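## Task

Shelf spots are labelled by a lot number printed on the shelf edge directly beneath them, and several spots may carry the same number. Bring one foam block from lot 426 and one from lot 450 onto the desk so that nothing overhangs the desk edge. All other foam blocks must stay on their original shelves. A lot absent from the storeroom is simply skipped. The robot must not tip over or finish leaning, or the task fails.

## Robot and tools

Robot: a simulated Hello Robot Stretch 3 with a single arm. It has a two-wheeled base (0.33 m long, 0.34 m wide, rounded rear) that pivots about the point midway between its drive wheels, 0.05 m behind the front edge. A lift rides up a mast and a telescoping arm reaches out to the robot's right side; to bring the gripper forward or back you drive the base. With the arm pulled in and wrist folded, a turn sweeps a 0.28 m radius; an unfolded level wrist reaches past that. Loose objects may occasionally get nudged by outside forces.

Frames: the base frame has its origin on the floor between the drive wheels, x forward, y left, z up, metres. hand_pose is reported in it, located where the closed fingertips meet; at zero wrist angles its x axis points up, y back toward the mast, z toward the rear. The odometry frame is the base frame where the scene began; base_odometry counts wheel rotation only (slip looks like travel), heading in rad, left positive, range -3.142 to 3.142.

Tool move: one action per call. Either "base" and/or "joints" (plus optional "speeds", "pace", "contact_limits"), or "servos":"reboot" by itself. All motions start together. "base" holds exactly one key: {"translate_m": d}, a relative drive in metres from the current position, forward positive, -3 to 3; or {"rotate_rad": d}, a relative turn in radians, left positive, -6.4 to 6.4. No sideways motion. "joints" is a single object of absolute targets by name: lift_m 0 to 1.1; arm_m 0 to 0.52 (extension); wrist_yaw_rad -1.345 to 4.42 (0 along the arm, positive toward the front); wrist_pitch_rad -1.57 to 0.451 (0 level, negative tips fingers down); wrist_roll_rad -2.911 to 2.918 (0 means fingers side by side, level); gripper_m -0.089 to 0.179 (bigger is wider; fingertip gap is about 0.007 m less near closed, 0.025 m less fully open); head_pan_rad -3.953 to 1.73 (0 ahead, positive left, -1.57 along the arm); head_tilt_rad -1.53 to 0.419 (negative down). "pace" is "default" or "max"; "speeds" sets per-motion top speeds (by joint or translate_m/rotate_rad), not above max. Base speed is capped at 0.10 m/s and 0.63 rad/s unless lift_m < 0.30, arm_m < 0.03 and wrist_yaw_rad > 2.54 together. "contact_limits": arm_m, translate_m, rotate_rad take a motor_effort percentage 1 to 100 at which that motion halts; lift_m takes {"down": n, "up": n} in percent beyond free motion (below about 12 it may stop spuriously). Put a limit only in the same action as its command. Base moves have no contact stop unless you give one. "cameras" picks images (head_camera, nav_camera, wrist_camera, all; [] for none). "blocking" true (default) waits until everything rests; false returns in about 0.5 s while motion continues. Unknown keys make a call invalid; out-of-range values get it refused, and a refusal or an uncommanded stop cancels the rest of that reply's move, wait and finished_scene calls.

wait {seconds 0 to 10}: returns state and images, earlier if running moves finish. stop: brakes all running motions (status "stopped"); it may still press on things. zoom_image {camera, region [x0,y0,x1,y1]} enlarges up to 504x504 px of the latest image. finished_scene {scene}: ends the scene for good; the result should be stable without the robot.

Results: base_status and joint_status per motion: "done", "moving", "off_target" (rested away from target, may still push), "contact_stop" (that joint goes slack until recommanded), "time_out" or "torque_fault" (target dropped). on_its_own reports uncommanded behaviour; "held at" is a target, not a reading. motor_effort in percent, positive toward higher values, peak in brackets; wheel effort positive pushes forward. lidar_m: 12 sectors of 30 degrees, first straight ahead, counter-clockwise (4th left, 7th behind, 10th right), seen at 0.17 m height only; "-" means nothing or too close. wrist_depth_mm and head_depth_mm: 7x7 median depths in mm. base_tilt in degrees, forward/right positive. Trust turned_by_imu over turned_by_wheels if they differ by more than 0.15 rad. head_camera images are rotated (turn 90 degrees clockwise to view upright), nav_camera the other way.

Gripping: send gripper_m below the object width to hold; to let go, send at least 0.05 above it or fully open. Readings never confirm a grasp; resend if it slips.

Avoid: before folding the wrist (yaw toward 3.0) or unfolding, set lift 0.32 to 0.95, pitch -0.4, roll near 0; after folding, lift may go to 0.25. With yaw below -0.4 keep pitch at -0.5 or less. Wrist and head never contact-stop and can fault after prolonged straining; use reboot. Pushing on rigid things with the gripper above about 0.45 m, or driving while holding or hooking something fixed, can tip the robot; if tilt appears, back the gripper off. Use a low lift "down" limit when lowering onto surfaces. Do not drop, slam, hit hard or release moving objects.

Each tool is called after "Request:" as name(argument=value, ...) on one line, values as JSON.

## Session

Request:
move(joints={"head_pan_rad": -1.2, "head_tilt_rad": -0.35}, cameras=["nav_camera","head_camera"])

Request:
move(joints={"head_pan_rad": -3.0, "head_tilt_rad": -0.35}, cameras=["nav_camera","head_camera"])

Request:
move(joints={"head_pan_rad": 0.9, "head_tilt_rad": -0.35}, cameras=["nav_camera","head_camera"])

Scene clock: 1.13 s.
move: done
base_odometry: x=+0.000 y=+0.000 heading=+0.000
turned_by_wheels: +0.000
turned_by_imu: +0.000
base_tilt: forward=-0.4 right=-1.2
lidar_m: 0.84 0.77 0.78 0.96 1.17 1.16 1.57 1.48 1.13 1.38 3.08 1.31
head_depth_mm: 2121 2169 2171 2056 1286 1835 1487 / 2528 2543 2626 2040 2141 1893 1481 / 2898 3034 3186 2970 2623 1886 1458 / 2781 2984 3146 3372 2610 1885 1468 / 2729 2861 3036 3214 2596 1870 1456 / 2620 2786 2923 3150 2573 1864 1449 / 2534 2695 2808 3006 2524 1845 1441
base_status: not commanded
joint_positions: lift_m=+0.306 arm_m=+0.001 wrist_yaw_rad=+2.853 wrist_pitch_rad=-0.337 wrist_roll_rad=+0.000 gripper_m=+0.037 head_pan_rad=-1.230 head_tilt_rad=-0.353
joint_status: all done
measured_speeds: all 0
motor_effort: left_wheel=-0.1(0.5) right_wheel=+0.8(1.0) lift_m=+26.7(27.3) arm_m=-8.9(8.9) wrist_yaw_rad=-0.4(2.2) wrist_pitch_rad=+2.1(2.2) wrist_roll_rad=+0.1(0.3) gripper_m=+0.5(1.0) head_pan_rad=+2.1(6.0) head_tilt_rad=-2.2(6.8)
hand_pose: x=+0.0453 y=+0.0786 z=+0.3376 quat_wxyz=(+0.218, +0.707, +0.017, +0.673) (m; base frame)
wrist_depth_mm: 133 - - - - - - / 136 - - - - - - / 144 - - - - - - / 155 186 878 869 822 - - / 170 181 728 663 667 692 663 / 567 194 126 560 129 583 561 / 506 205 314 499 483 492 488
pictures: head_camera (sideways), nav_camera (sideways)
camera_calibration:
head_camera: T_world_to_cam=[[-0.142628, 0.263569, -0.954038, 1.25795], [0.952619, 0.298183, -0.0600378, 0.0720058], [0.268654, -0.917397, -0.29361, 0.336121], [0, 0, 0, 1]] pos_world=[0.0205242, -0.0446698, 1.30314]
nav_camera: T_world_to_cam=[[0.123519, -0.296957, 0.946868, -1.19005], [-0.937159, -0.348665, 0.0129044, 0.0390787], [0.326307, -0.88896, -0.321363, 0.369473], [0, 0, 0, 1]] pos_world=[0.0630548, -0.0113207, 1.24505]

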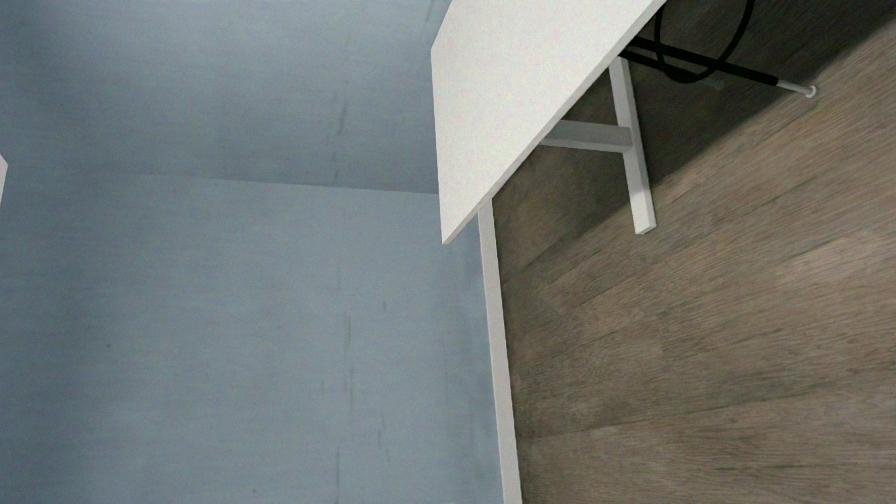

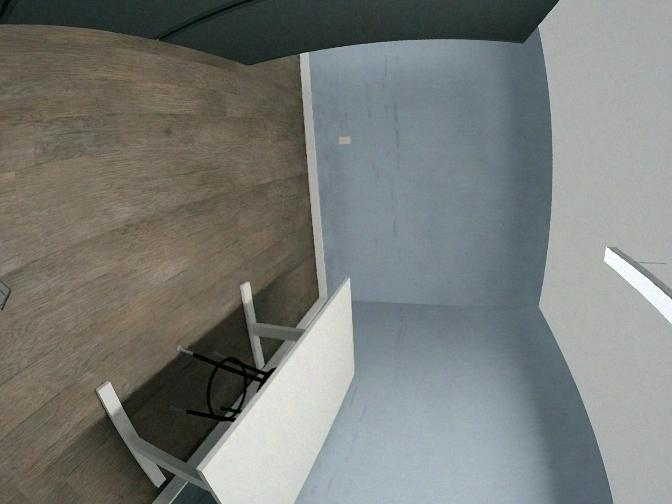

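Scene clock: 3.53 s.
move: done
base_odometry: x=+0.000 y=+0.000 heading=+0.000
turned_by_wheels: +0.000
turned_by_imu: +0.000
base_tilt: forward=-0.3 right=-1.2
lidar_m: 0.84 0.77 0.78 0.96 1.17 1.17 1.57 1.48 1.13 1.38 3.10 1.31
head_depth_mm: 1334 1392 1505 1630 1701 1798 1478 / 1735 1854 1957 2022 1704 1749 1467 / 1627 1706 1839 1968 2128 1897 1473 / 1502 1597 1679 1810 1953 1870 1455 / 1413 1491 1575 1670 1782 1835 1459 / 1329 1399 1473 1568 1674 1736 1453 / 1262 1325 1396 1473 1549 1642 1450
base_status: not commanded
joint_positions: lift_m=+0.306 arm_m=+0.001 wrist_yaw_rad=+2.853 wrist_pitch_rad=-0.337 wrist_roll_rad=+0.000 gripper_m=+0.037 head_pan_rad=-3.008 head_tilt_rad=-0.353
joint_status: all done
measured_speeds: translate_m=+0.000 rotate_rad=+0.000 lift_m=+0.000 arm_m=+0.000 wrist_yaw_rad=+0.000 wrist_pitch_rad=+0.000 wrist_roll_rad=+0.000 head_pan_rad=+0.024 head_tilt_rad=+0.000
motor_effort: left_wheel=-0.2(0.5) right_wheel=+0.2(1.2) lift_m=+26.7(27.1) arm_m=-12.3(12.9) wrist_yaw_rad=-1.7(2.2) wrist_pitch_rad=+2.0(2.2) wrist_roll_rad=+0.0(0.3) gripper_m=+0.6(0.9) head_pan_rad=+3.1(6.0) head_tilt_rad=+3.6(4.9)
hand_pose: x=+0.0453 y=+0.0786 z=+0.3376 quat_wxyz=(+0.218, +0.707, +0.017, +0.673) (m; base frame)
wrist_depth_mm: 134 - - - - - - / 137 - - - - - - / 144 - - - - - - / 155 186 876 871 811 - - / 170 181 733 670 671 683 657 / 570 192 126 557 129 575 572 / 506 205 315 496 484 492 495
pictures: head_camera (sideways), nav_camera (sideways)
camera_calibration:
head_camera: T_world_to_cam=[[0.287329, 0.0852483, -0.954031, 1.25534], [0.0954964, -0.993618, -0.0600247, 0.0771552], [-0.95306, -0.0738597, -0.293636, 0.343543], [0, 0, 0, 1]] pos_world=[-0.040647, -0.00497879, 1.30314]
nav_camera: T_world_to_cam=[[-0.316051, -0.0596451, 0.946866, -1.18737], [-0.148036, 0.988898, 0.0128806, 0.0343111], [-0.937122, -0.136099, -0.321371, 0.377164], [0, 0, 0, 1]] pos_world=[-0.0167409, -0.0534193, 1.24505]

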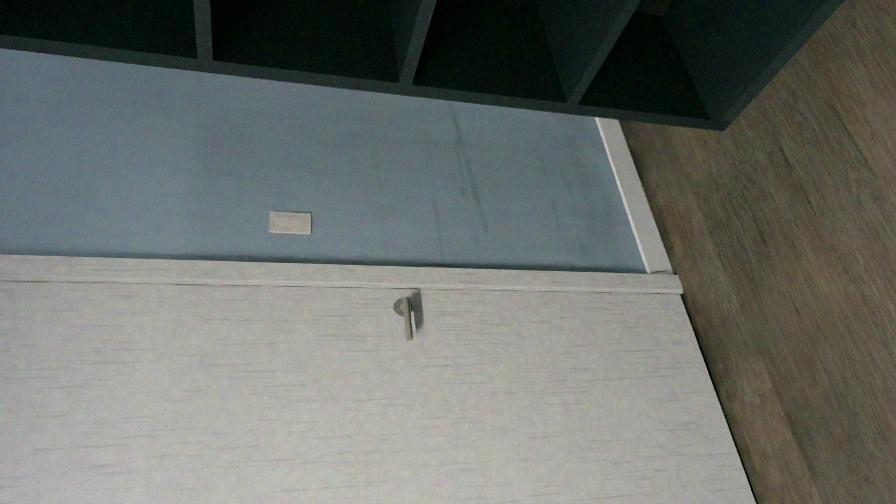

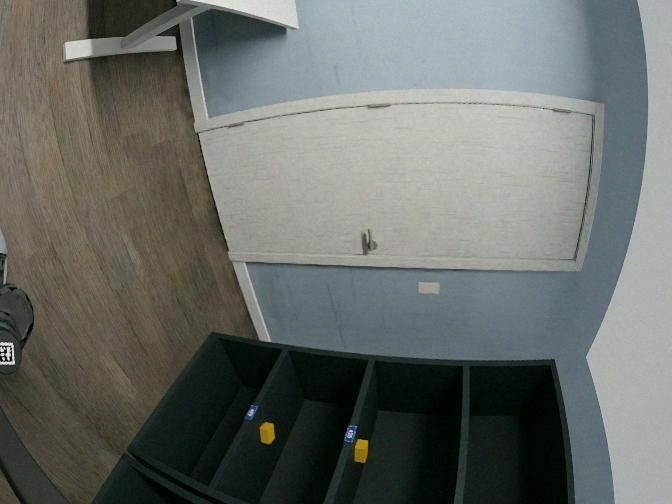

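Scene clock: 6.77 s.
move: done
base_odometry: x=+0.000 y=+0.000 heading=+0.000
turned_by_wheels: +0.000
turned_by_imu: +0.000
base_tilt: forward=-0.3 right=-1.3
lidar_m: 0.84 0.77 0.78 0.96 1.17 1.16 1.58 1.48 1.13 1.38 3.09 1.31
head_depth_mm: 612 642 677 715 755 805 862 / 626 658 694 732 780 828 886 / 640 672 714 752 800 852 916 / 654 689 729 775 823 881 947 / 668 708 746 793 849 912 979 / 686 724 768 818 875 942 1016 / 699 743 789 841 902 968 1045
base_status: not commanded
joint_positions: lift_m=+0.306 arm_m=+0.001 wrist_yaw_rad=+2.853 wrist_pitch_rad=-0.337 wrist_roll_rad=+0.000 gripper_m=+0.037 head_pan_rad=+0.908 head_tilt_rad=-0.350
joint_status: all done
measured_speeds: translate_m=+0.000 rotate_rad=+0.000 lift_m=+0.000 arm_m=+0.000 wrist_yaw_rad=+0.000 wrist_pitch_rad=+0.000 wrist_roll_rad=+0.000 head_pan_rad=-0.024 head_tilt_rad=+0.000
motor_effort: left_wheel=-0.4(0.8) right_wheel=+0.5(1.5) lift_m=+26.1(27.4) arm_m=-11.9(13.0) wrist_yaw_rad=-0.4(2.2) wrist_pitch_rad=+2.1(2.1) wrist_roll_rad=+0.1(0.3) gripper_m=+0.5(1.2) head_pan_rad=-3.0(7.2) head_tilt_rad=+4.8(10.4)
hand_pose: x=+0.0453 y=+0.0786 z=+0.3376 quat_wxyz=(+0.218, +0.707, +0.017, +0.673) (m; base frame)
wrist_depth_mm: 134 - - - - - - / 136 - - - - - - / 145 - - - - - - / 156 186 880 876 819 - - / 169 180 725 668 657 687 657 / 573 194 126 562 129 576 571 / 507 205 313 499 475 493 487
pictures: head_camera (sideways), nav_camera (sideways)
camera_calibration:
head_camera: T_world_to_cam=[[-0.143788, -0.259347, -0.955021, 1.2593], [-0.762976, 0.643644, -0.0599154, 0.0823095], [0.630232, 0.720043, -0.290423, 0.329705], [0, 0, 0, 1]] pos_world=[0.036082, 0.0362168, 1.30335]
nav_camera: T_world_to_cam=[[0.182271, 0.261136, 0.947937, -1.19179], [0.797344, -0.603387, 0.0129051, 0.0285223], [0.575343, 0.75348, -0.318195, 0.363907], [0, 0, 0, 1]] pos_world=[-0.0148846, 0.0542325, 1.24517]

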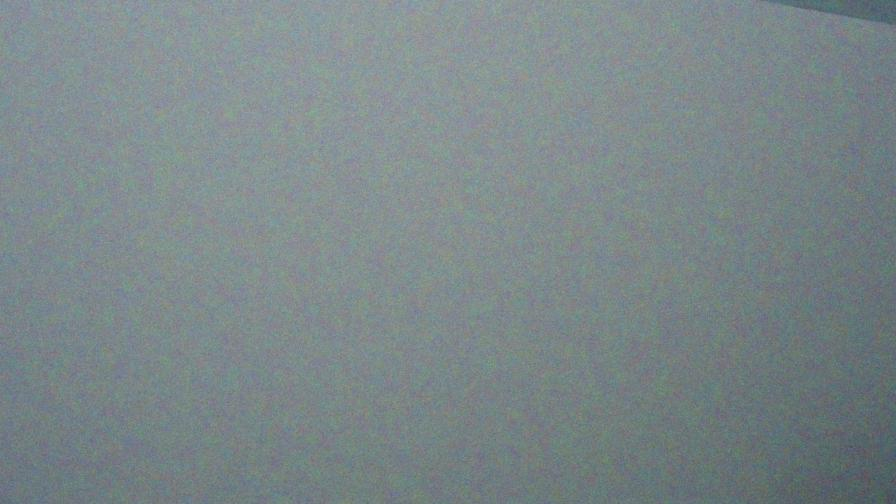

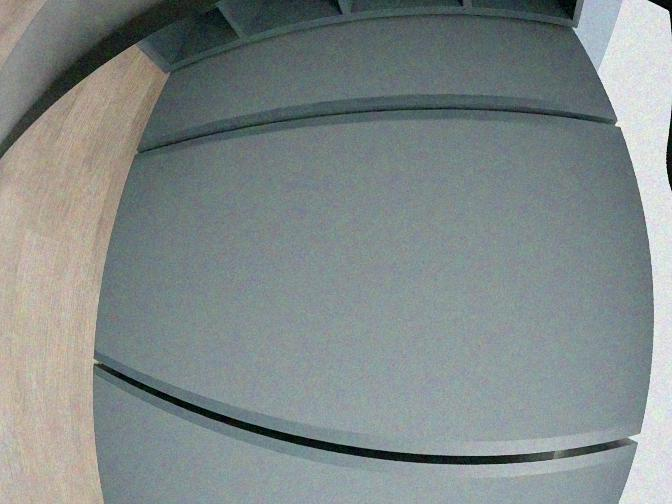

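Request:
move(joints={"head_pan_rad": -3.9, "head_tilt_rad": -0.35}, cameras=["nav_camera","head_camera"])

Request:
zoom_image(camera="head_camera", region=[392, 0, 896, 504])

Scene clock: 19.50 s.
move: done
base_odometry: x=+0.000 y=+0.000 heading=+0.000
turned_by_wheels: +0.000
turned_by_imu: +0.000
base_tilt: forward=-0.4 right=-1.3
lidar_m: 0.84 0.77 0.78 0.96 1.17 1.16 1.57 1.48 1.13 1.38 3.09 1.31
head_depth_mm: - - - - - - - / 1357 1408 - - - - - / 1368 1410 1525 1546 1578 1710 1429 / 1028 1069 1207 1297 1409 1576 1415 / 1395 1447 1547 1300 1382 1580 1442 / 1418 1470 1581 1681 1541 1760 1453 / 1434 1488 1596 1719 1464 1738 1452
base_status: not commanded
joint_positions: lift_m=+0.306 arm_m=+0.001 wrist_yaw_rad=+2.853 wrist_pitch_rad=-0.337 wrist_roll_rad=+0.000 gripper_m=+0.037 head_pan_rad=-3.908 head_tilt_rad=-0.350
joint_status: all done
measured_speeds: translate_m=+0.000 rotate_rad=+0.000 lift_m=+0.000 arm_m=+0.000 wrist_yaw_rad=+0.000 wrist_pitch_rad=+0.000 wrist_roll_rad=+0.000 head_pan_rad=+0.024 head_tilt_rad=+0.000
motor_effort: left_wheel=-0.3(0.6) right_wheel=+0.4(1.4) lift_m=+26.1(26.9) arm_m=-12.3(12.9) wrist_yaw_rad=+0.2(1.8) wrist_pitch_rad=+2.1(2.1) wrist_roll_rad=+0.1(0.4) gripper_m=+0.5(1.0) head_pan_rad=+3.5(4.8) head_tilt_rad=+5.1(8.7)
hand_pose: x=+0.0453 y=+0.0786 z=+0.3376 quat_wxyz=(+0.218, +0.707, +0.017, +0.673) (m; base frame)
wrist_depth_mm: 133 - - - - - - / 136 - - - - - - / 145 - - - - - - / 155 186 856 858 820 - - / 170 180 735 675 662 692 653 / 568 193 126 562 129 578 574 / 507 205 314 499 486 496 492
pictures: head_camera (sideways), nav_camera (sideways)
camera_calibration:
head_camera: T_world_to_cam=[[0.242887, -0.169766, -0.955084, 1.25702], [-0.719331, -0.692079, -0.0599162, 0.0820178], [-0.650822, 0.701574, -0.290214, 0.337248], [0, 0, 0, 1]] pos_world=[-0.026827, 0.0335564, 1.30335]
nav_camera: T_world_to_cam=[[-0.240673, 0.208221, 0.948009, -1.18932], [0.682873, 0.730423, 0.0129323, 0.0291928], [-0.689754, 0.650482, -0.317982, 0.371287], [0, 0, 0, 1]] pos_world=[-0.0500752, -0.0151977, 1.24517]

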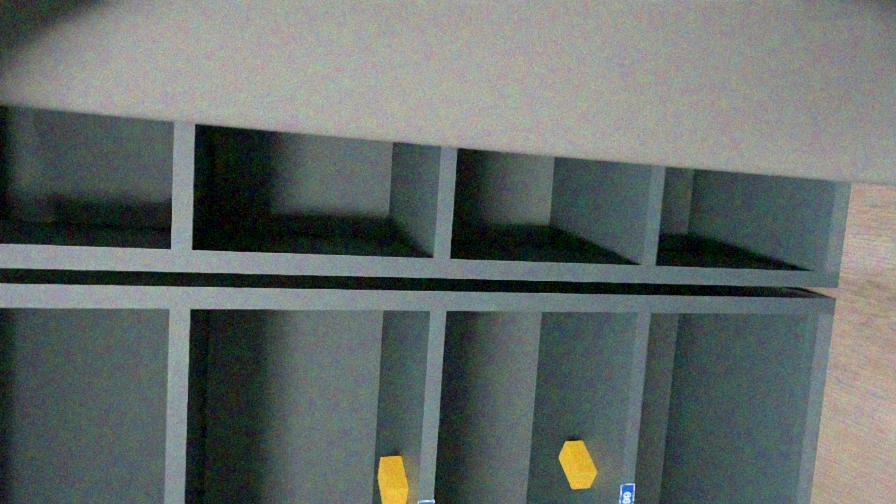

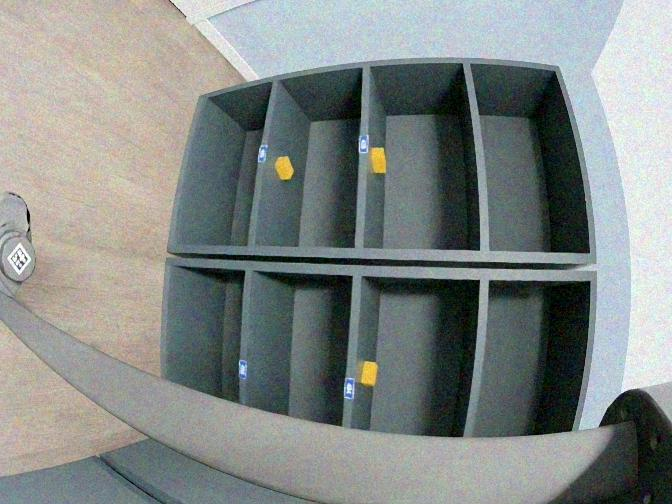

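Scaled by 1.000.

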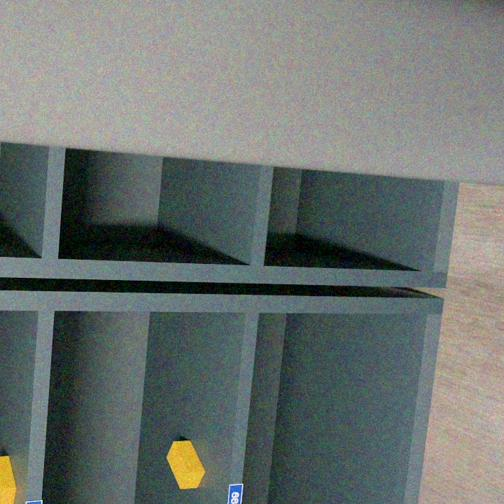

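Request:
move(base={"rotate_rad": -2.461}, joints={"head_pan_rad": -1.2, "head_tilt_rad": -0.5}, pace="max", cameras=["nav_camera","head_camera"])

Request:
zoom_image(camera="head_camera", region=[200, 0, 704, 504])

Request:
move(joints={"head_pan_rad": -1.9, "head_tilt_rad": -0.5}, cameras=["head_camera"])

Request:
zoom_image(camera="head_camera", region=[200, 100, 704, 504])

Scene clock: 45.20 s.
move: done
base_odometry: x=+0.000 y=+0.000 heading=-2.461
turned_by_wheels: -2.461
turned_by_imu: -2.421
base_tilt: forward=-0.2 right=-1.2
lidar_m: 1.48 1.13 2.01 3.09 1.07 0.80 0.78 0.81 1.13 1.16 1.57 1.54
head_depth_mm: 949 1152 1275 1579 1443 1534 1321 / 1293 1173 1123 1235 1378 1496 1319 / 1363 1498 1545 1685 1730 1524 1313 / 1411 1569 1589 1757 1862 1583 1308 / 1472 1627 1701 1734 1950 1596 1298 / 1483 1638 1687 1720 1874 1590 1291 / 1321 1417 1494 1642 1804 1571 1288
base_status: done
joint_positions: lift_m=+0.306 arm_m=+0.001 wrist_yaw_rad=+2.853 wrist_pitch_rad=-0.337 wrist_roll_rad=+0.000 gripper_m=+0.037 head_pan_rad=-1.200 head_tilt_rad=-0.500
joint_status: all done
measured_speeds: all 0
motor_effort: left_wheel=+8.3(12.0) right_wheel=-10.0(13.2) lift_m=+26.0(27.3) arm_m=-12.4(13.1) wrist_yaw_rad=+0.0(2.0) wrist_pitch_rad=+2.1(2.2) wrist_roll_rad=-0.1(0.4) gripper_m=+0.5(1.2) head_pan_rad=-2.7(5.2) head_tilt_rad=-4.8(6.8)
hand_pose: x=+0.0453 y=+0.0786 z=+0.3376 quat_wxyz=(+0.218, +0.707, +0.017, +0.673) (m; base frame)
wrist_depth_mm: 133 - - - - - - / 136 - - - - - - / 144 - - - - - - / 156 186 872 864 860 859 825 / 169 180 730 670 673 682 673 / 565 193 126 565 129 570 577 / 504 205 312 495 482 494 497
pictures: head_camera (sideways), nav_camera (sideways)
camera_calibration:
head_camera: T_world_to_cam=[[-0.199927, 0.386261, -0.900462, 1.18841], [0.939909, 0.335201, -0.0648979, 0.0783766], [0.276768, -0.859327, -0.430065, 0.51366], [0, 0, 0, 1]] pos_world=[0.0217643, -0.0439076, 1.29611]
nav_camera: T_world_to_cam=[[0.181261, -0.418976, 0.889721, -1.11586], [-0.925668, -0.378192, 0.0104906, 0.0422015], [0.33209, -0.825488, -0.456384, 0.545143], [0, 0, 0, 1]] pos_world=[0.060289, -0.00154857, 1.24115]

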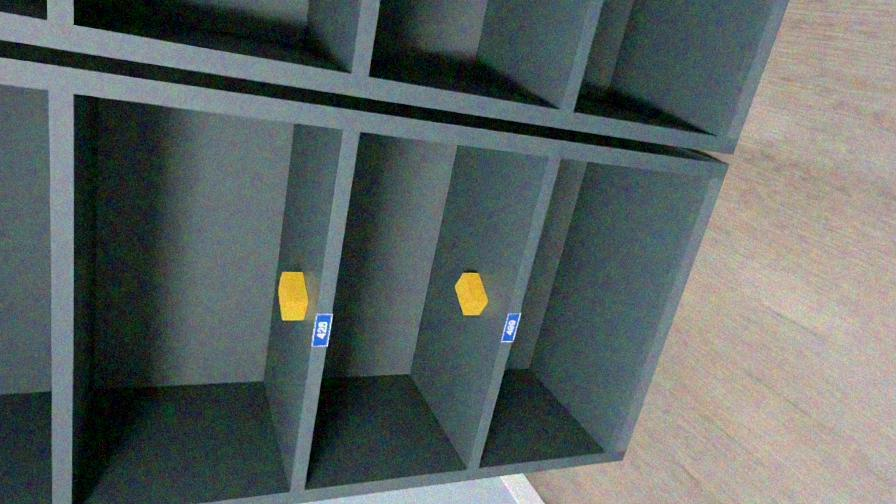

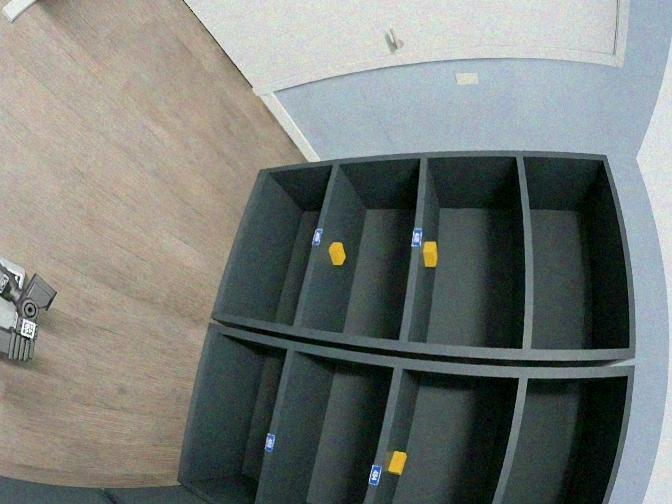

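Scaled by 1.000.

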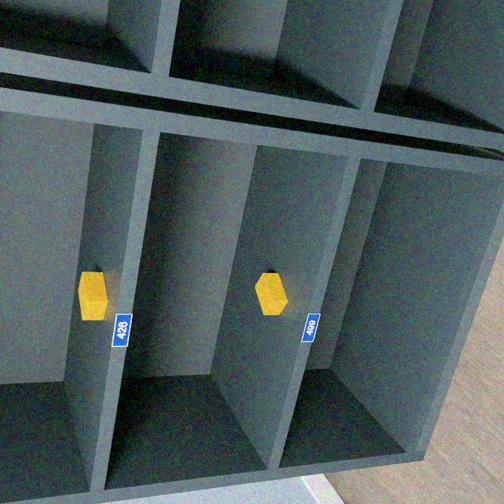

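Scene clock: 46.13 s.
move: done
base_odometry: x=+0.000 y=+0.000 heading=-2.461
turned_by_wheels: +0.000
turned_by_imu: +0.000
base_tilt: forward=-0.3 right=-1.1
lidar_m: 1.48 1.13 2.01 3.09 1.07 0.80 0.77 0.81 1.13 1.16 1.57 1.53
head_depth_mm: 1077 1127 1163 1196 1236 1282 1285 / 1135 1240 1310 1413 1508 1516 1323 / 1371 1509 1449 1580 1721 1608 1309 / 1378 1530 1585 1755 1888 1589 1297 / 1315 1473 1537 1672 1785 1544 1292 / 1282 1422 1484 1636 1714 1516 1295 / 1249 1374 1416 1583 1460 1471 1286
base_status: not commanded
joint_positions: lift_m=+0.306 arm_m=+0.001 wrist_yaw_rad=+2.853 wrist_pitch_rad=-0.337 wrist_roll_rad=+0.000 gripper_m=+0.037 head_pan_rad=-1.921 head_tilt_rad=-0.500
joint_status: all done
measured_speeds: all 0
motor_effort: left_wheel=+7.6(8.7) right_wheel=-9.7(10.5) lift_m=+26.4(26.9) arm_m=-11.9(12.6) wrist_yaw_rad=+0.3(1.5) wrist_pitch_rad=+2.0(2.1) wrist_roll_rad=-0.1(0.4) gripper_m=+0.5(0.9) head_pan_rad=+0.7(4.8) head_tilt_rad=-4.1(6.3)
hand_pose: x=+0.0453 y=+0.0786 z=+0.3376 quat_wxyz=(+0.218, +0.707, +0.017, +0.673) (m; base frame)
wrist_depth_mm: 133 - - - - - - / 136 - - - - - - / 145 - - - - - - / 155 186 866 861 867 846 819 / 170 180 727 677 661 698 671 / 572 193 126 559 128 572 574 / 508 205 312 497 483 494 491
pictures: head_camera (sideways)
camera_calibration:
head_camera: T_world_to_cam=[[0.104849, 0.422197, -0.90042, 1.18651], [0.927281, -0.368697, -0.0649016, 0.0784528], [-0.359384, -0.828137, -0.430153, 0.517652], [0, 0, 0, 1]] pos_world=[-0.0111158, -0.0433271, 1.29611]

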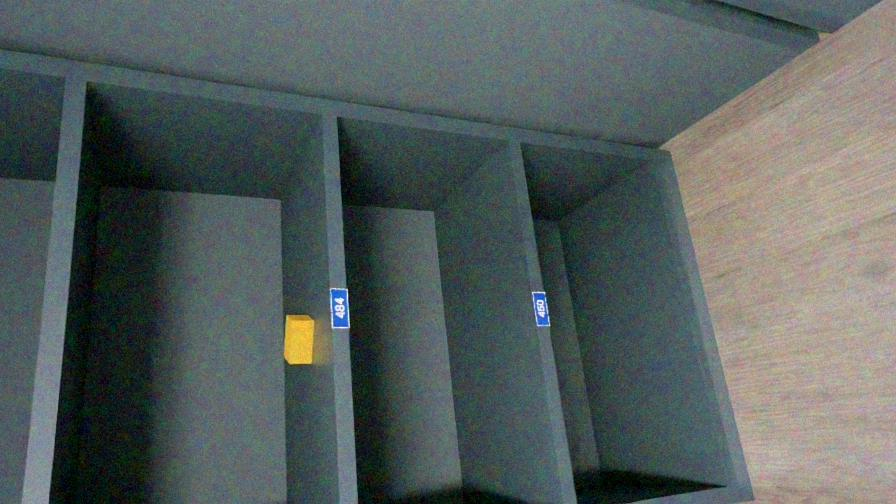

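Scaled by 1.000.

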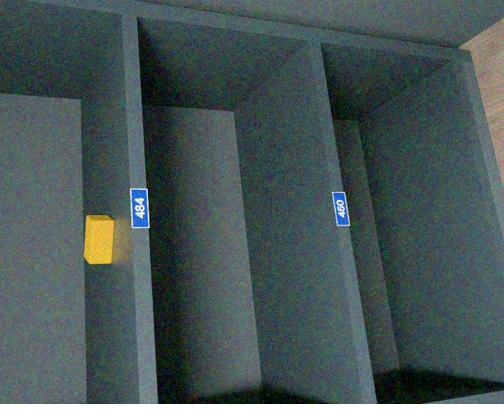

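Request:
zoom_image(camera="head_camera", region=[500, 280, 580, 340])

Request:
move(joints={"head_pan_rad": -1.25, "head_tilt_rad": -0.35}, cameras=["head_camera"])

Request:
zoom_image(camera="head_camera", region=[380, 270, 480, 360])

Request:
zoom_image(camera="head_camera", region=[580, 270, 680, 360])

Scaled by 6.300 from the camera's 896x504 image, which has a finer 1280x720 frame.

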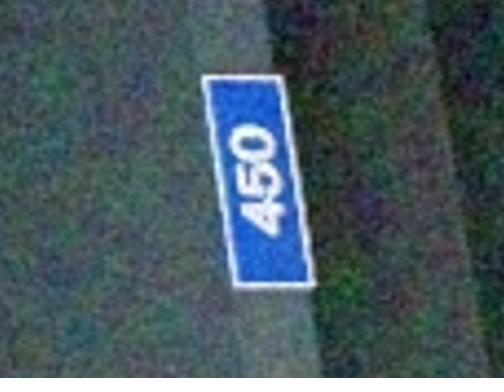

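Scene clock: 57.57 s.
move: done
base_odometry: x=+0.000 y=+0.000 heading=-2.461
turned_by_wheels: +0.000
turned_by_imu: +0.000
base_tilt: forward=-0.3 right=-1.2
lidar_m: 1.48 1.13 2.00 3.10 1.07 0.80 0.77 0.81 1.14 1.16 1.57 1.54
head_depth_mm: 1284 1259 1443 1402 1553 1606 1404 / 998 1026 1092 1160 1355 1571 1397 / 1406 1458 1567 1519 1481 1467 1408 / 1471 1519 1628 1728 1559 1765 1461 / 1524 1599 1694 1792 1548 1759 1456 / 1570 1651 1731 1839 1710 1752 1453 / 1415 1448 1529 1574 1617 1700 1441
base_status: not commanded
joint_positions: lift_m=+0.306 arm_m=+0.001 wrist_yaw_rad=+2.853 wrist_pitch_rad=-0.337 wrist_roll_rad=+0.000 gripper_m=+0.037 head_pan_rad=-1.231 head_tilt_rad=-0.352
joint_status: all done
measured_speeds: all 0
motor_effort: left_wheel=+8.4(8.4) right_wheel=-10.1(10.3) lift_m=+26.3(27.0) arm_m=-11.9(12.5) wrist_yaw_rad=+0.4(2.2) wrist_pitch_rad=+2.1(2.2) wrist_roll_rad=+0.1(0.2) gripper_m=+0.5(0.8) head_pan_rad=-0.4(4.5) head_tilt_rad=+5.4(9.0)
hand_pose: x=+0.0453 y=+0.0786 z=+0.3376 quat_wxyz=(+0.218, +0.707, +0.017, +0.673) (m; base frame)
wrist_depth_mm: 134 - - - - - - / 136 - - - - - - / 144 - - - - - - / 155 186 885 871 853 860 824 / 170 180 728 661 664 685 686 / 570 193 126 561 128 573 573 / 508 205 314 496 482 493 495
pictures: head_camera (sideways)
camera_calibration:
head_camera: T_world_to_cam=[[-0.142093, 0.262643, -0.954373, 1.25846], [0.952867, 0.297391, -0.0600269, 0.0719883], [0.268056, -0.91792, -0.292521, 0.334624], [0, 0, 0, 1]] pos_world=[0.0205243, -0.0447746, 1.30324]

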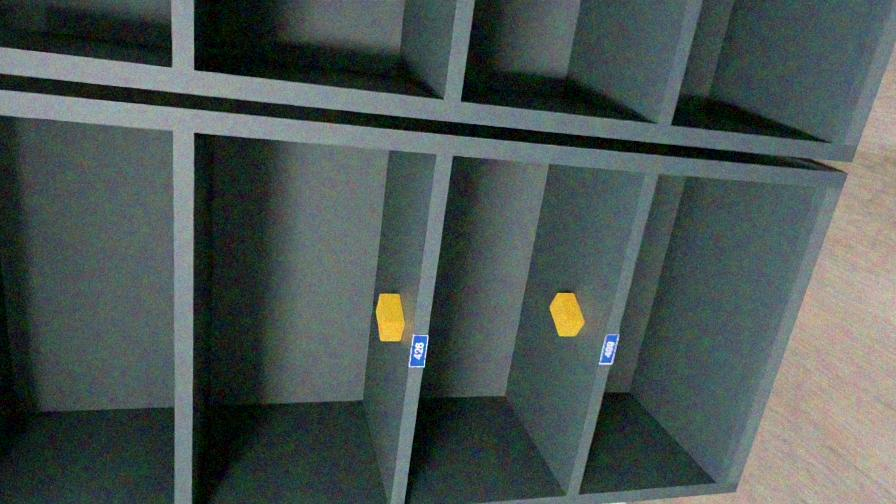

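Scaled by 5.040 from the camera's 896x504 image, which has a finer 1280x720 frame.

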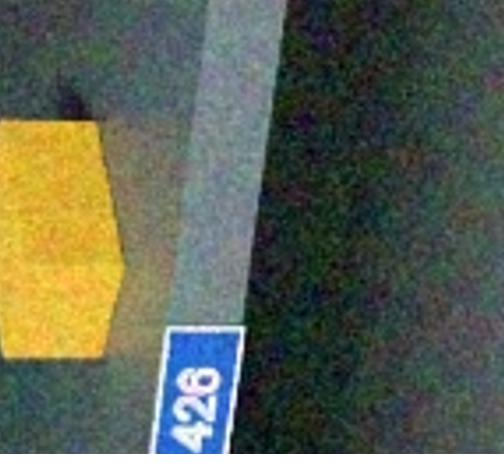

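Scaled by 5.040 from the camera's 896x504 image, which has a finer 1280x720 frame.

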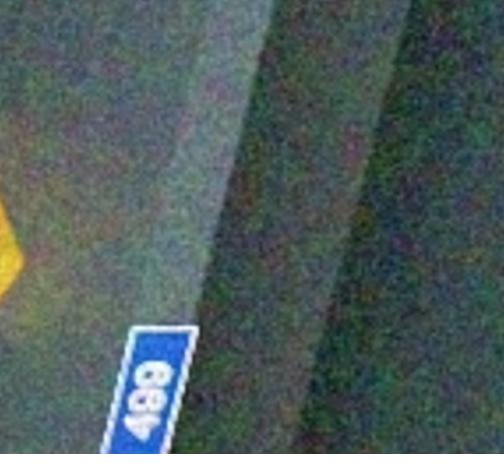

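Request:
move(base={"rotate_rad": -0.824}, cameras=[])

Request:
move(base={"translate_m": 0.913}, pace="max", joints={"lift_m": 0.94}, cameras=[])

Request:
move(base={"rotate_rad": 0.824}, joints={"head_pan_rad": -1.57}, cameras=["head_camera"])

Request:
move(joints={"wrist_yaw_rad": 0.0, "wrist_pitch_rad": -0.4}, cameras=["wrist_camera"])

Scene clock: 78.80 s.
move: done
base_odometry: x=+0.000 y=+0.000 heading=+2.999
turned_by_wheels: -0.824
turned_by_imu: -0.810
base_tilt: forward=-0.3 right=-1.2
lidar_m: 1.58 1.48 1.13 1.33 3.03 1.55 0.90 0.77 0.77 0.90 1.42 1.16
head_depth_mm: 920 944 969 999 1031 1058 1088 / 1052 1081 1112 1151 1192 1224 1274 / 1163 1220 1283 1345 1416 1463 1431 / 1333 1362 1453 1466 1510 1641 1463 / 1458 1521 1639 1710 1548 1762 1453 / 1387 1446 1546 1603 1540 1689 1412 / 1331 1377 1463 1420 1524 1620 1379
base_status: done
joint_positions: lift_m=+0.306 arm_m=+0.001 wrist_yaw_rad=+2.853 wrist_pitch_rad=-0.337 wrist_roll_rad=+0.000 gripper_m=+0.037 head_pan_rad=-1.250 head_tilt_rad=-0.350
joint_status: not commanded
measured_speeds: all 0
motor_effort: left_wheel=+7.8(11.9) right_wheel=-9.5(13.1) lift_m=+26.2(27.0) arm_m=-12.2(13.0) wrist_yaw_rad=-0.5(1.8) wrist_pitch_rad=+2.1(2.1) wrist_roll_rad=-0.2(0.3) gripper_m=+0.3(1.1) head_pan_rad=-2.3(3.7) head_tilt_rad=+4.3(5.6)
hand_pose: x=+0.0453 y=+0.0786 z=+0.3376 quat_wxyz=(+0.218, +0.707, +0.017, +0.673) (m; base frame)
wrist_depth_mm: 134 - - - - - - / 136 - - - - - - / 145 - - - - - - / 156 186 889 872 867 849 841 / 169 180 730 673 672 683 683 / 573 193 126 568 128 579 574 / 504 204 313 499 480 491 489
pictures: none
No camera images: "cameras" was empty.

Scene clock: 88.90 s.
move: done
base_odometry: x=-0.904 y=+0.130 heading=+2.999
turned_by_wheels: +0.000
turned_by_imu: +0.000
base_tilt: forward=-0.4 right=-1.1
lidar_m: 0.67 0.85 0.85 0.99 1.75 2.83 1.64 1.41 1.41 0.66 0.83 0.85
head_depth_mm: 558 600 1217 1021 1367 1140 980 / 542 573 609 649 698 769 846 / 603 659 689 718 694 776 810 / 506 777 842 859 682 968 875 / 508 903 962 990 640 1110 869 / 462 865 916 953 634 1062 867 / 421 822 870 902 630 1012 864
base_status: done
joint_positions: lift_m=+0.940 arm_m=+0.001 wrist_yaw_rad=+2.853 wrist_pitch_rad=-0.339 wrist_roll_rad=+0.000 gripper_m=+0.037 head_pan_rad=-1.250 head_tilt_rad=-0.350
joint_status: all done
measured_speeds: all 0
motor_effort: left_wheel=+3.3(12.1) right_wheel=+6.9(10.5) lift_m=+24.0(32.3) arm_m=-9.1(12.6) wrist_yaw_rad=-1.9(2.1) wrist_pitch_rad=+2.3(2.4) wrist_roll_rad=-0.1(0.4) gripper_m=+0.3(1.0) head_pan_rad=-2.3(3.5) head_tilt_rad=+3.4(5.3)
hand_pose: x=+0.0452 y=+0.0785 z=+0.9709 quat_wxyz=(+0.218, +0.707, +0.018, +0.673) (m; base frame)
wrist_depth_mm: 134 - - 980 - - - / 136 - - - - - 665 / 144 - - - - - 708 / 155 186 - - - - 772 / 172 181 - - - - 852 / - 193 126 - 129 - - / - 204 - - - - -
pictures: none
No camera images: "cameras" was empty.

Scene clock: 91.33 s.
move: done
base_odometry: x=-0.904 y=+0.130 heading=-2.461
turned_by_wheels: +0.824
turned_by_imu: +0.810
base_tilt: forward=-0.2 right=-1.2
lidar_m: 0.85 0.89 1.17 1.67 1.95 1.46 1.41 0.71 0.66 0.97 0.67 0.87
head_depth_mm: 424 853 906 940 662 1029 946 / 431 853 904 943 657 1047 908 / 438 854 907 946 650 1044 873 / 446 857 909 945 617 1036 822 / 455 861 911 949 640 1068 870 / 463 859 910 949 633 1063 864 / 424 861 915 941 628 1056 861
base_status: done
joint_positions: lift_m=+0.940 arm_m=+0.001 wrist_yaw_rad=+2.853 wrist_pitch_rad=-0.339 wrist_roll_rad=+0.000 gripper_m=+0.037 head_pan_rad=-1.572 head_tilt_rad=-0.350
joint_status: all done
measured_speeds: all 0
motor_effort: left_wheel=-8.4(12.1) right_wheel=+8.2(12.7) lift_m=+24.4(24.7) arm_m=-11.5(11.5) wrist_yaw_rad=-0.6(2.0) wrist_pitch_rad=+2.3(2.4) wrist_roll_rad=-0.1(0.3) gripper_m=+0.4(0.8) head_pan_rad=+3.5(4.7) head_tilt_rad=+2.7(3.9)
hand_pose: x=+0.0452 y=+0.0785 z=+0.9709 quat_wxyz=(+0.218, +0.707, +0.018, +0.673) (m; base frame)
wrist_depth_mm: 134 - - - - - - / 136 - - - - - - / 144 - - - - - - / 156 186 - - - - - / 173 181 - - - - - / - 194 126 - 129 - - / - 205 - - - - -
pictures: head_camera (sideways)
camera_calibration:
head_camera: T_world_to_cam=[[-0.0457767, 0.292775, -0.955085, 1.25877], [0.997418, -0.0395615, -0.059933, 0.0715321], [-0.0553315, -0.955363, -0.290208, 0.333663], [0, 0, 0, 1]] pos_world=[0.00473685, -0.0469361, 1.30335]

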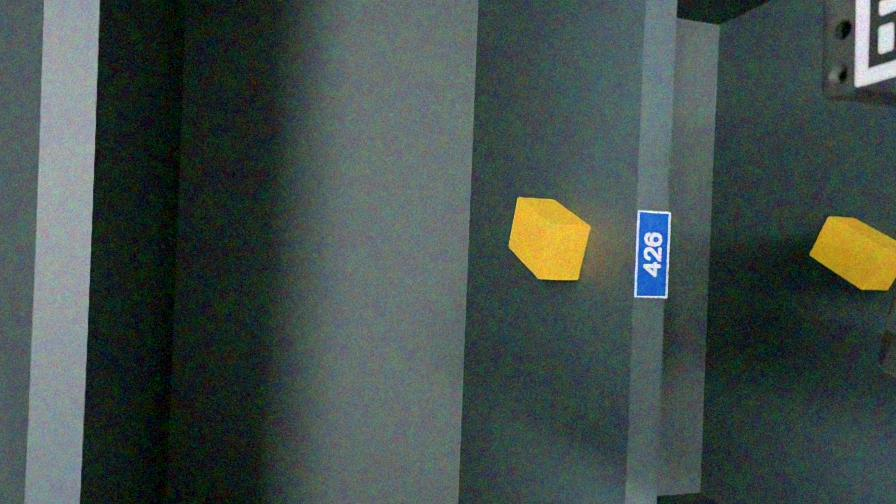

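Scene clock: 93.77 s.
move: done
base_odometry: x=-0.904 y=+0.130 heading=-2.461
turned_by_wheels: +0.000
turned_by_imu: +0.000
base_tilt: forward=-0.3 right=-1.1
lidar_m: 0.85 0.89 1.17 1.67 1.95 1.46 1.41 0.71 0.66 0.97 0.67 0.86
head_depth_mm: 425 853 904 941 663 1036 946 / 431 853 898 946 655 1048 905 / 438 855 903 945 648 1041 - / 445 854 908 943 614 1034 - / 455 859 907 949 638 1065 868 / 463 859 914 949 634 1062 865 / 424 858 911 944 627 1060 861
base_status: not commanded
joint_positions: lift_m=+0.940 arm_m=+0.001 wrist_yaw_rad=+0.003 wrist_pitch_rad=-0.412 wrist_roll_rad=+0.000 gripper_m=+0.037 head_pan_rad=-1.570 head_tilt_rad=-0.350
joint_status: all done
measured_speeds: all 0
motor_effort: left_wheel=-8.4(8.7) right_wheel=+7.4(8.9) lift_m=+24.8(25.3) arm_m=-12.8(13.1) wrist_yaw_rad=-3.3(6.9) wrist_pitch_rad=+1.8(3.2) wrist_roll_rad=+0.1(0.3) gripper_m=+0.4(0.9) head_pan_rad=+3.8(4.1) head_tilt_rad=+2.5(3.3)
hand_pose: x=-0.0208 y=-0.3707 z=+0.9541 quat_wxyz=(+0.693, +0.146, -0.692, -0.144) (m; base frame)
wrist_depth_mm: - - - - - - - / - - - 271 - - - / - - - - - - - / - - - - - - - / - - - 150 152 - - / - - 126 151 126 - - / - - 107 - - - 561
pictures: wrist_camera
camera_calibration:
wrist_camera: T_world_to_cam=[[-0.998883, -0.0400218, -0.025135, -0.00505333], [-0.00250129, 0.57587, -0.817538, 1.02598], [0.0471938, -0.816561, -0.575326, 0.413347], [0, 0, 0, 1]] pos_world=[-0.0219889, -0.25351, 1.07646]

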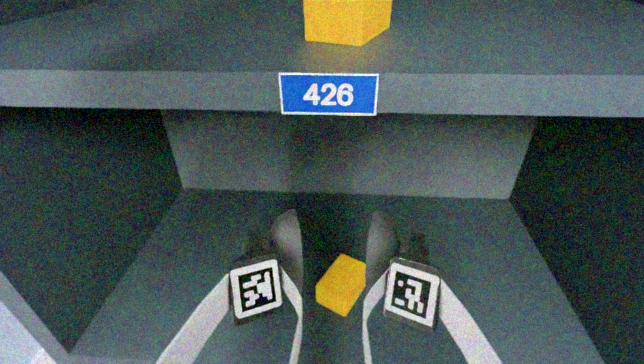

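Request:
move(joints={"lift_m": 1.08, "gripper_m": 0.179}, cameras=["wrist_camera"])

Scene clock: 99.37 s.
move: done
base_odometry: x=-0.904 y=+0.130 heading=-2.461
turned_by_wheels: +0.000
turned_by_imu: +0.000
base_tilt: forward=-0.2 right=-1.2
lidar_m: 0.85 0.89 1.17 1.68 1.95 1.46 1.41 0.71 0.66 0.97 0.67 0.87
head_depth_mm: 424 852 904 - - - - / 432 852 903 - - - - / 438 856 904 - - - - / 447 857 909 951 578 - 821 / 454 859 911 951 637 1032 865 / 464 860 911 950 634 1019 864 / 425 858 908 946 626 1053 860
base_status: not commanded
joint_positions: lift_m=+1.080 arm_m=+0.001 wrist_yaw_rad=+0.003 wrist_pitch_rad=-0.413 wrist_roll_rad=+0.000 gripper_m=+0.179 head_pan_rad=-1.570 head_tilt_rad=-0.350
joint_status: all done
measured_speeds: all 0
motor_effort: left_wheel=-8.0(8.7) right_wheel=+8.5(8.8) lift_m=+27.9(32.4) arm_m=-11.8(12.3) wrist_yaw_rad=-3.0(4.2) wrist_pitch_rad=+2.1(2.1) wrist_roll_rad=-0.1(0.3) gripper_m=+0.6(84.3) head_pan_rad=+3.1(4.2) head_tilt_rad=+1.6(2.7)
hand_pose: x=-0.0209 y=-0.3706 z=+1.0938 quat_wxyz=(+0.693, +0.146, -0.691, -0.144) (m; base frame)
wrist_depth_mm: - - - - - - 626 / - - - - - - - / - - - - - - - / - - - - - - - / - 143 - 351 - - - / - 126 - - - - - / - - - 701 - - 105
pictures: wrist_camera
camera_calibration:
wrist_camera: T_world_to_cam=[[-0.998888, -0.0398468, -0.0252128, -0.00139802], [-0.00239845, 0.57694, -0.816783, 1.13971], [0.0470925, -0.815814, -0.576394, 0.49532], [0, 0, 0, 1]] pos_world=[-0.0219888, -0.253512, 1.21636]

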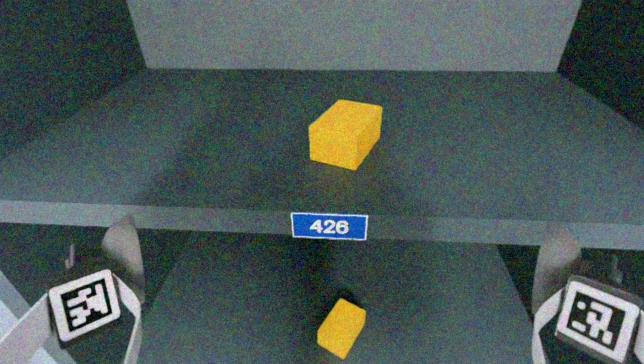

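Request:
move(base={"translate_m": 0.077}, joints={"wrist_yaw_rad": -0.39}, cameras=[])

Request:
move(joints={"arm_m": 0.337}, cameras=["wrist_camera"])

Request:
move(joints={"lift_m": 0.995}, contact_limits={"lift_m": {"down": 14}}, speeds={"lift_m": 0.06}, cameras=["wrist_camera"])

Scene clock: 116.80 s.
move: done
base_odometry: x=-0.964 y=+0.081 heading=-2.461
turned_by_wheels: +0.000
turned_by_imu: +0.000
base_tilt: forward=-0.2 right=-1.2
lidar_m: 0.78 0.81 1.15 3.52 2.05 1.53 1.49 0.71 0.72 0.97 0.62 0.79
head_depth_mm: 425 852 905 - - - - / 430 857 906 - - - - / 438 858 908 - - - - / 446 859 905 950 641 1072 - / 453 860 916 947 639 1067 892 / 462 864 911 953 635 1062 867 / 471 856 902 893 627 979 861
base_status: done
joint_positions: lift_m=+1.080 arm_m=+0.001 wrist_yaw_rad=-0.387 wrist_pitch_rad=-0.413 wrist_roll_rad=+0.000 gripper_m=+0.179 head_pan_rad=-1.570 head_tilt_rad=-0.350
joint_status: all done
measured_speeds: all 0
motor_effort: left_wheel=+3.4(9.0) right_wheel=+5.7(11.7) lift_m=+25.3(25.5) arm_m=-10.9(11.4) wrist_yaw_rad=-2.8(6.2) wrist_pitch_rad=+2.1(2.1) wrist_roll_rad=+0.0(0.3) gripper_m=+0.6(1.0) head_pan_rad=+3.3(3.8) head_tilt_rad=+0.5(1.9)
hand_pose: x=-0.1065 y=-0.3538 z=+1.0938 quat_wxyz=(+0.652, +0.009, -0.707, -0.276) (m; base frame)
wrist_depth_mm: - - - - 761 - - / - - - - - - - / - - 411 - - - - / - - - - - - - / - 143 350 375 - - - / - 126 - - - - - / - - - - - 726 105
pictures: none
No camera images: "cameras" was empty.

Scene clock: 120.50 s.
move: done
base_odometry: x=-0.964 y=+0.081 heading=-2.461
turned_by_wheels: +0.000
turned_by_imu: +0.000
base_tilt: forward=-0.3 right=-1.2
lidar_m: 0.78 0.81 1.15 3.52 2.05 1.54 1.49 0.71 0.72 0.97 0.62 0.79
head_depth_mm: 424 856 884 946 663 1055 888 / 432 857 415 924 653 1046 882 / 438 859 402 473 616 1042 826 / 445 861 888 479 645 1070 873 / 454 859 911 950 640 1069 863 / 463 861 910 954 632 1064 862 / 468 859 899 894 629 980 863
base_status: not commanded
joint_positions: lift_m=+1.080 arm_m=+0.337 wrist_yaw_rad=-0.387 wrist_pitch_rad=-0.413 wrist_roll_rad=+0.000 gripper_m=+0.179 head_pan_rad=-1.570 head_tilt_rad=-0.350
joint_status: all done
measured_speeds: all 0
motor_effort: left_wheel=+3.6(3.8) right_wheel=+6.0(6.4) lift_m=+28.9(28.9) arm_m=+12.6(14.5) wrist_yaw_rad=-3.6(4.4) wrist_pitch_rad=+2.0(2.1) wrist_roll_rad=-0.3(0.4) gripper_m=+0.7(1.2) head_pan_rad=+2.8(3.8) head_tilt_rad=+0.6(1.7)
hand_pose: x=-0.1065 y=-0.6902 z=+1.0938 quat_wxyz=(+0.651, +0.009, -0.707, -0.276) (m; base frame)
wrist_depth_mm: 309 328 - - - - - / 329 - - - - 509 - / - - - - - - - / - - - - - - - / - 142 - - - - - / - 126 - - - - - / - - - 188 188 - 105
pictures: wrist_camera
camera_calibration:
wrist_camera: T_world_to_cam=[[-0.938898, 0.343275, -0.0251594, 0.17109], [0.217287, 0.534442, -0.816797, 1.31798], [-0.26694, -0.772356, -0.576376, 0.234977], [0, 0, 0, 1]] pos_world=[-0.0630198, -0.581628, 1.21626]

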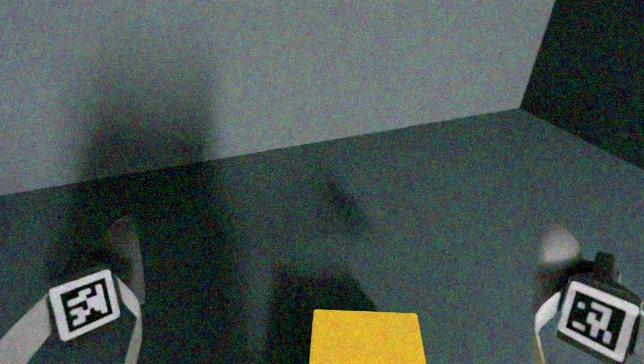

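Scene clock: 122.50 s.
move: done
base_odometry: x=-0.964 y=+0.081 heading=-2.461
turned_by_wheels: +0.000
turned_by_imu: +0.000
base_tilt: forward=-0.4 right=-1.1
lidar_m: 0.78 0.81 1.15 3.51 2.04 1.53 1.49 0.71 0.72 0.97 0.62 0.79
head_depth_mm: 425 857 904 936 - 1058 887 / 431 861 905 426 619 1049 885 / 438 858 910 423 553 1040 826 / 446 858 910 829 549 1075 873 / 455 861 914 946 639 1068 867 / 464 861 913 950 631 1063 865 / 470 855 895 891 628 980 860
base_status: not commanded
joint_positions: lift_m=+0.995 arm_m=+0.337 wrist_yaw_rad=-0.387 wrist_pitch_rad=-0.413 wrist_roll_rad=+0.000 gripper_m=+0.179 head_pan_rad=-1.570 head_tilt_rad=-0.350
joint_status: all done
measured_speeds: all 0
motor_effort: left_wheel=+3.2(3.8) right_wheel=+5.4(6.3) lift_m=+23.5(27.2) arm_m=+12.2(13.4) wrist_yaw_rad=-1.8(4.2) wrist_pitch_rad=+2.0(2.1) wrist_roll_rad=+0.1(0.3) gripper_m=+0.9(1.1) head_pan_rad=+3.3(3.7) head_tilt_rad=-0.3(0.8)
contact_limits: lift_m down 14 (down: maximum 72; up: maximum 65)
hand_pose: x=-0.1065 y=-0.6902 z=+1.0088 quat_wxyz=(+0.651, +0.009, -0.707, -0.276) (m; base frame)
wrist_depth_mm: 309 327 - - - - - / 328 - - - - - - / - - - - - - - / - - - - - - - / - 142 - 134 133 - - / - 140 165 114 114 158 - / 141 145 148 99 99 142 107
pictures: wrist_camera
camera_calibration:
wrist_camera: T_world_to_cam=[[-0.938898, 0.343275, -0.0251594, 0.168951], [0.217287, 0.534442, -0.816797, 1.24855], [-0.26694, -0.772356, -0.576376, 0.185986], [0, 0, 0, 1]] pos_world=[-0.0630198, -0.581628, 1.13126]

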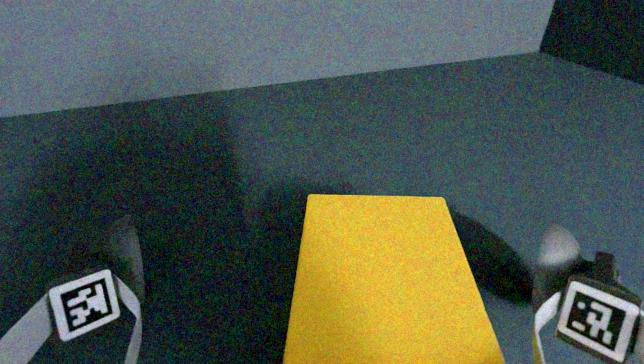

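Request:
move(base={"translate_m": -0.016}, joints={"arm_m": 0.318}, cameras=["wrist_camera"])

Request:
move(joints={"gripper_m": 0.035}, cameras=[])

Request:
move(joints={"lift_m": 1.09}, cameras=["wrist_camera"])

Scene clock: 133.50 s.
move: done
base_odometry: x=-0.951 y=+0.091 heading=-2.461
turned_by_wheels: +0.000
turned_by_imu: +0.000
base_tilt: forward=-0.2 right=-1.2
lidar_m: 0.79 0.83 1.15 1.66 2.03 1.52 1.48 0.71 0.70 0.97 0.63 0.81
head_depth_mm: 425 853 902 934 - 1056 887 / 431 856 905 403 589 1055 882 / 439 854 908 408 392 1042 854 / 446 859 908 901 485 1074 873 / 454 862 909 949 638 1064 866 / 464 861 913 950 632 1062 864 / 426 857 905 933 628 984 860
base_status: done
joint_positions: lift_m=+0.995 arm_m=+0.318 wrist_yaw_rad=-0.387 wrist_pitch_rad=-0.413 wrist_roll_rad=+0.000 gripper_m=+0.179 head_pan_rad=-1.570 head_tilt_rad=-0.350
joint_status: all done
measured_speeds: all 0
motor_effort: left_wheel=-6.1(9.6) right_wheel=-5.8(10.4) lift_m=+25.1(25.8) arm_m=-12.1(13.6) wrist_yaw_rad=-2.6(3.9) wrist_pitch_rad=+1.9(2.1) wrist_roll_rad=+0.3(0.4) gripper_m=+0.3(1.2) head_pan_rad=+2.7(3.5) head_tilt_rad=-0.5(1.1)
contact_limits: lift_m down 14 (down: maximum 72; up: maximum 65)
hand_pose: x=-0.1065 y=-0.6712 z=+1.0088 quat_wxyz=(+0.651, +0.009, -0.707, -0.276) (m; base frame)
wrist_depth_mm: 323 335 - - - 477 - / - - - - - - - / - - - - - - - / - - - 155 - - - / - 142 - 138 129 - - / - 141 118 117 121 167 - / 141 145 99 99 138 145 107
pictures: wrist_camera
camera_calibration:
wrist_camera: T_world_to_cam=[[-0.938898, 0.343275, -0.0251594, 0.162395], [0.217287, 0.534442, -0.816797, 1.23834], [-0.26694, -0.772356, -0.576376, 0.200738], [0, 0, 0, 1]] pos_world=[-0.0630198, -0.562528, 1.13126]

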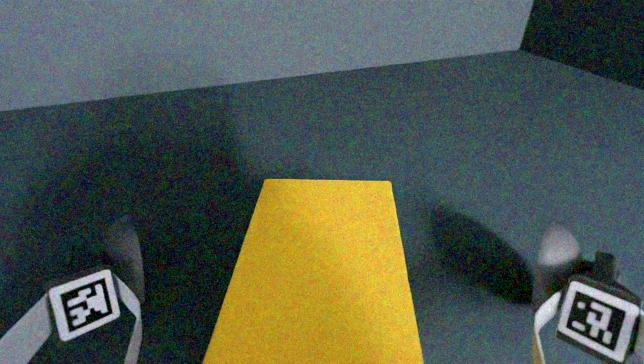

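Scene clock: 135.47 s.
move: done
base_odometry: x=-0.951 y=+0.091 heading=-2.461
turned_by_wheels: +0.000
turned_by_imu: +0.000
base_tilt: forward=-0.2 right=-1.3
lidar_m: 0.79 0.83 1.15 1.66 2.02 1.51 1.47 0.71 0.70 0.97 0.63 0.80
head_depth_mm: 425 857 904 935 - 1056 886 / 432 855 907 403 619 1047 883 / 438 855 906 407 392 1040 852 / 446 859 907 902 485 1072 873 / 454 862 908 951 639 1069 867 / 464 861 912 956 632 1055 862 / 470 857 906 929 629 990 862
base_status: not commanded
joint_positions: lift_m=+0.995 arm_m=+0.318 wrist_yaw_rad=-0.387 wrist_pitch_rad=-0.407 wrist_roll_rad=+0.000 gripper_m=+0.036 head_pan_rad=-1.570 head_tilt_rad=-0.350
joint_status: all done
measured_speeds: all 0
motor_effort: left_wheel=-5.5(6.2) right_wheel=-5.9(7.0) lift_m=+28.1(28.7) arm_m=-9.6(12.4) wrist_yaw_rad=-3.3(4.3) wrist_pitch_rad=+0.8(2.1) wrist_roll_rad=-0.3(0.3) gripper_m=-22.4(93.2) head_pan_rad=+2.5(3.6) head_tilt_rad=-0.9(1.6)
contact_limits: lift_m down 14 (down: maximum 72; up: maximum 65)
hand_pose: x=-0.1068 y=-0.6719 z=+1.0101 quat_wxyz=(+0.652, +0.007, -0.707, -0.274) (m; base frame)
wrist_depth_mm: 324 336 - - - 476 - / - - - - - - - / - - - - - - - / - - - 157 - - - / - - 147 140 140 - - / - 124 127 119 118 124 163 / 151 142 100 100 102 140 147
pictures: none
No camera images: "cameras" was empty.

Scene clock: 137.17 s.
move: done
base_odometry: x=-0.951 y=+0.091 heading=-2.461
turned_by_wheels: +0.000
turned_by_imu: +0.000
base_tilt: forward=-0.3 right=-1.2
lidar_m: 0.79 0.83 1.15 1.66 2.02 1.52 1.47 0.71 0.70 0.97 0.63 0.81
head_depth_mm: 425 856 - 944 662 1050 888 / 432 857 414 931 654 1048 881 / 438 805 380 452 650 1037 851 / 446 859 887 461 644 1073 872 / 454 859 910 946 640 1065 872 / 464 861 916 949 632 1061 865 / 426 856 907 934 629 986 861
base_status: not commanded
joint_positions: lift_m=+1.090 arm_m=+0.318 wrist_yaw_rad=-0.387 wrist_pitch_rad=-0.414 wrist_roll_rad=+0.000 gripper_m=+0.039 head_pan_rad=-1.570 head_tilt_rad=-0.350
joint_status: all done
measured_speeds: all 0
motor_effort: left_wheel=-5.5(6.2) right_wheel=-5.8(7.2) lift_m=+30.2(32.9) arm_m=-7.4(9.9) wrist_yaw_rad=-3.7(3.9) wrist_pitch_rad=+2.1(2.3) wrist_roll_rad=+0.2(0.3) gripper_m=-9.4(22.8) head_pan_rad=+2.4(3.5) head_tilt_rad=-0.8(1.7)
hand_pose: x=-0.1065 y=-0.6711 z=+1.1035 quat_wxyz=(+0.651, +0.010, -0.707, -0.276) (m; base frame)
wrist_depth_mm: 323 337 - - - 475 - / - - - - - 517 - / - - - - - - - / - - - 157 - - - / - - 147 140 140 - - / - - 127 119 118 122 - / - - 98 98 100 118 -
pictures: wrist_camera
camera_calibration:
wrist_camera: T_world_to_cam=[[-0.938886, 0.343297, -0.0252836, 0.164947], [0.217717, 0.535331, -0.816101, 1.31553], [-0.26663, -0.77173, -0.577356, 0.257009], [0, 0, 0, 1]] pos_world=[-0.0630204, -0.562529, 1.22616]

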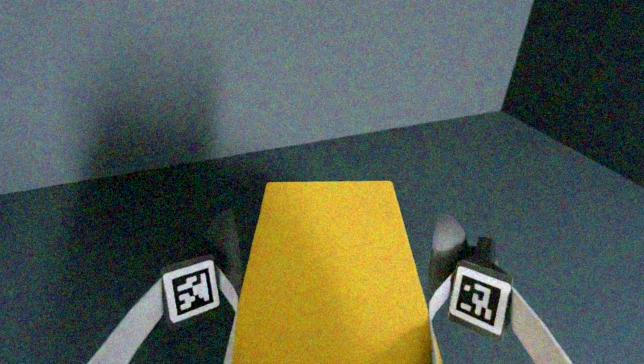

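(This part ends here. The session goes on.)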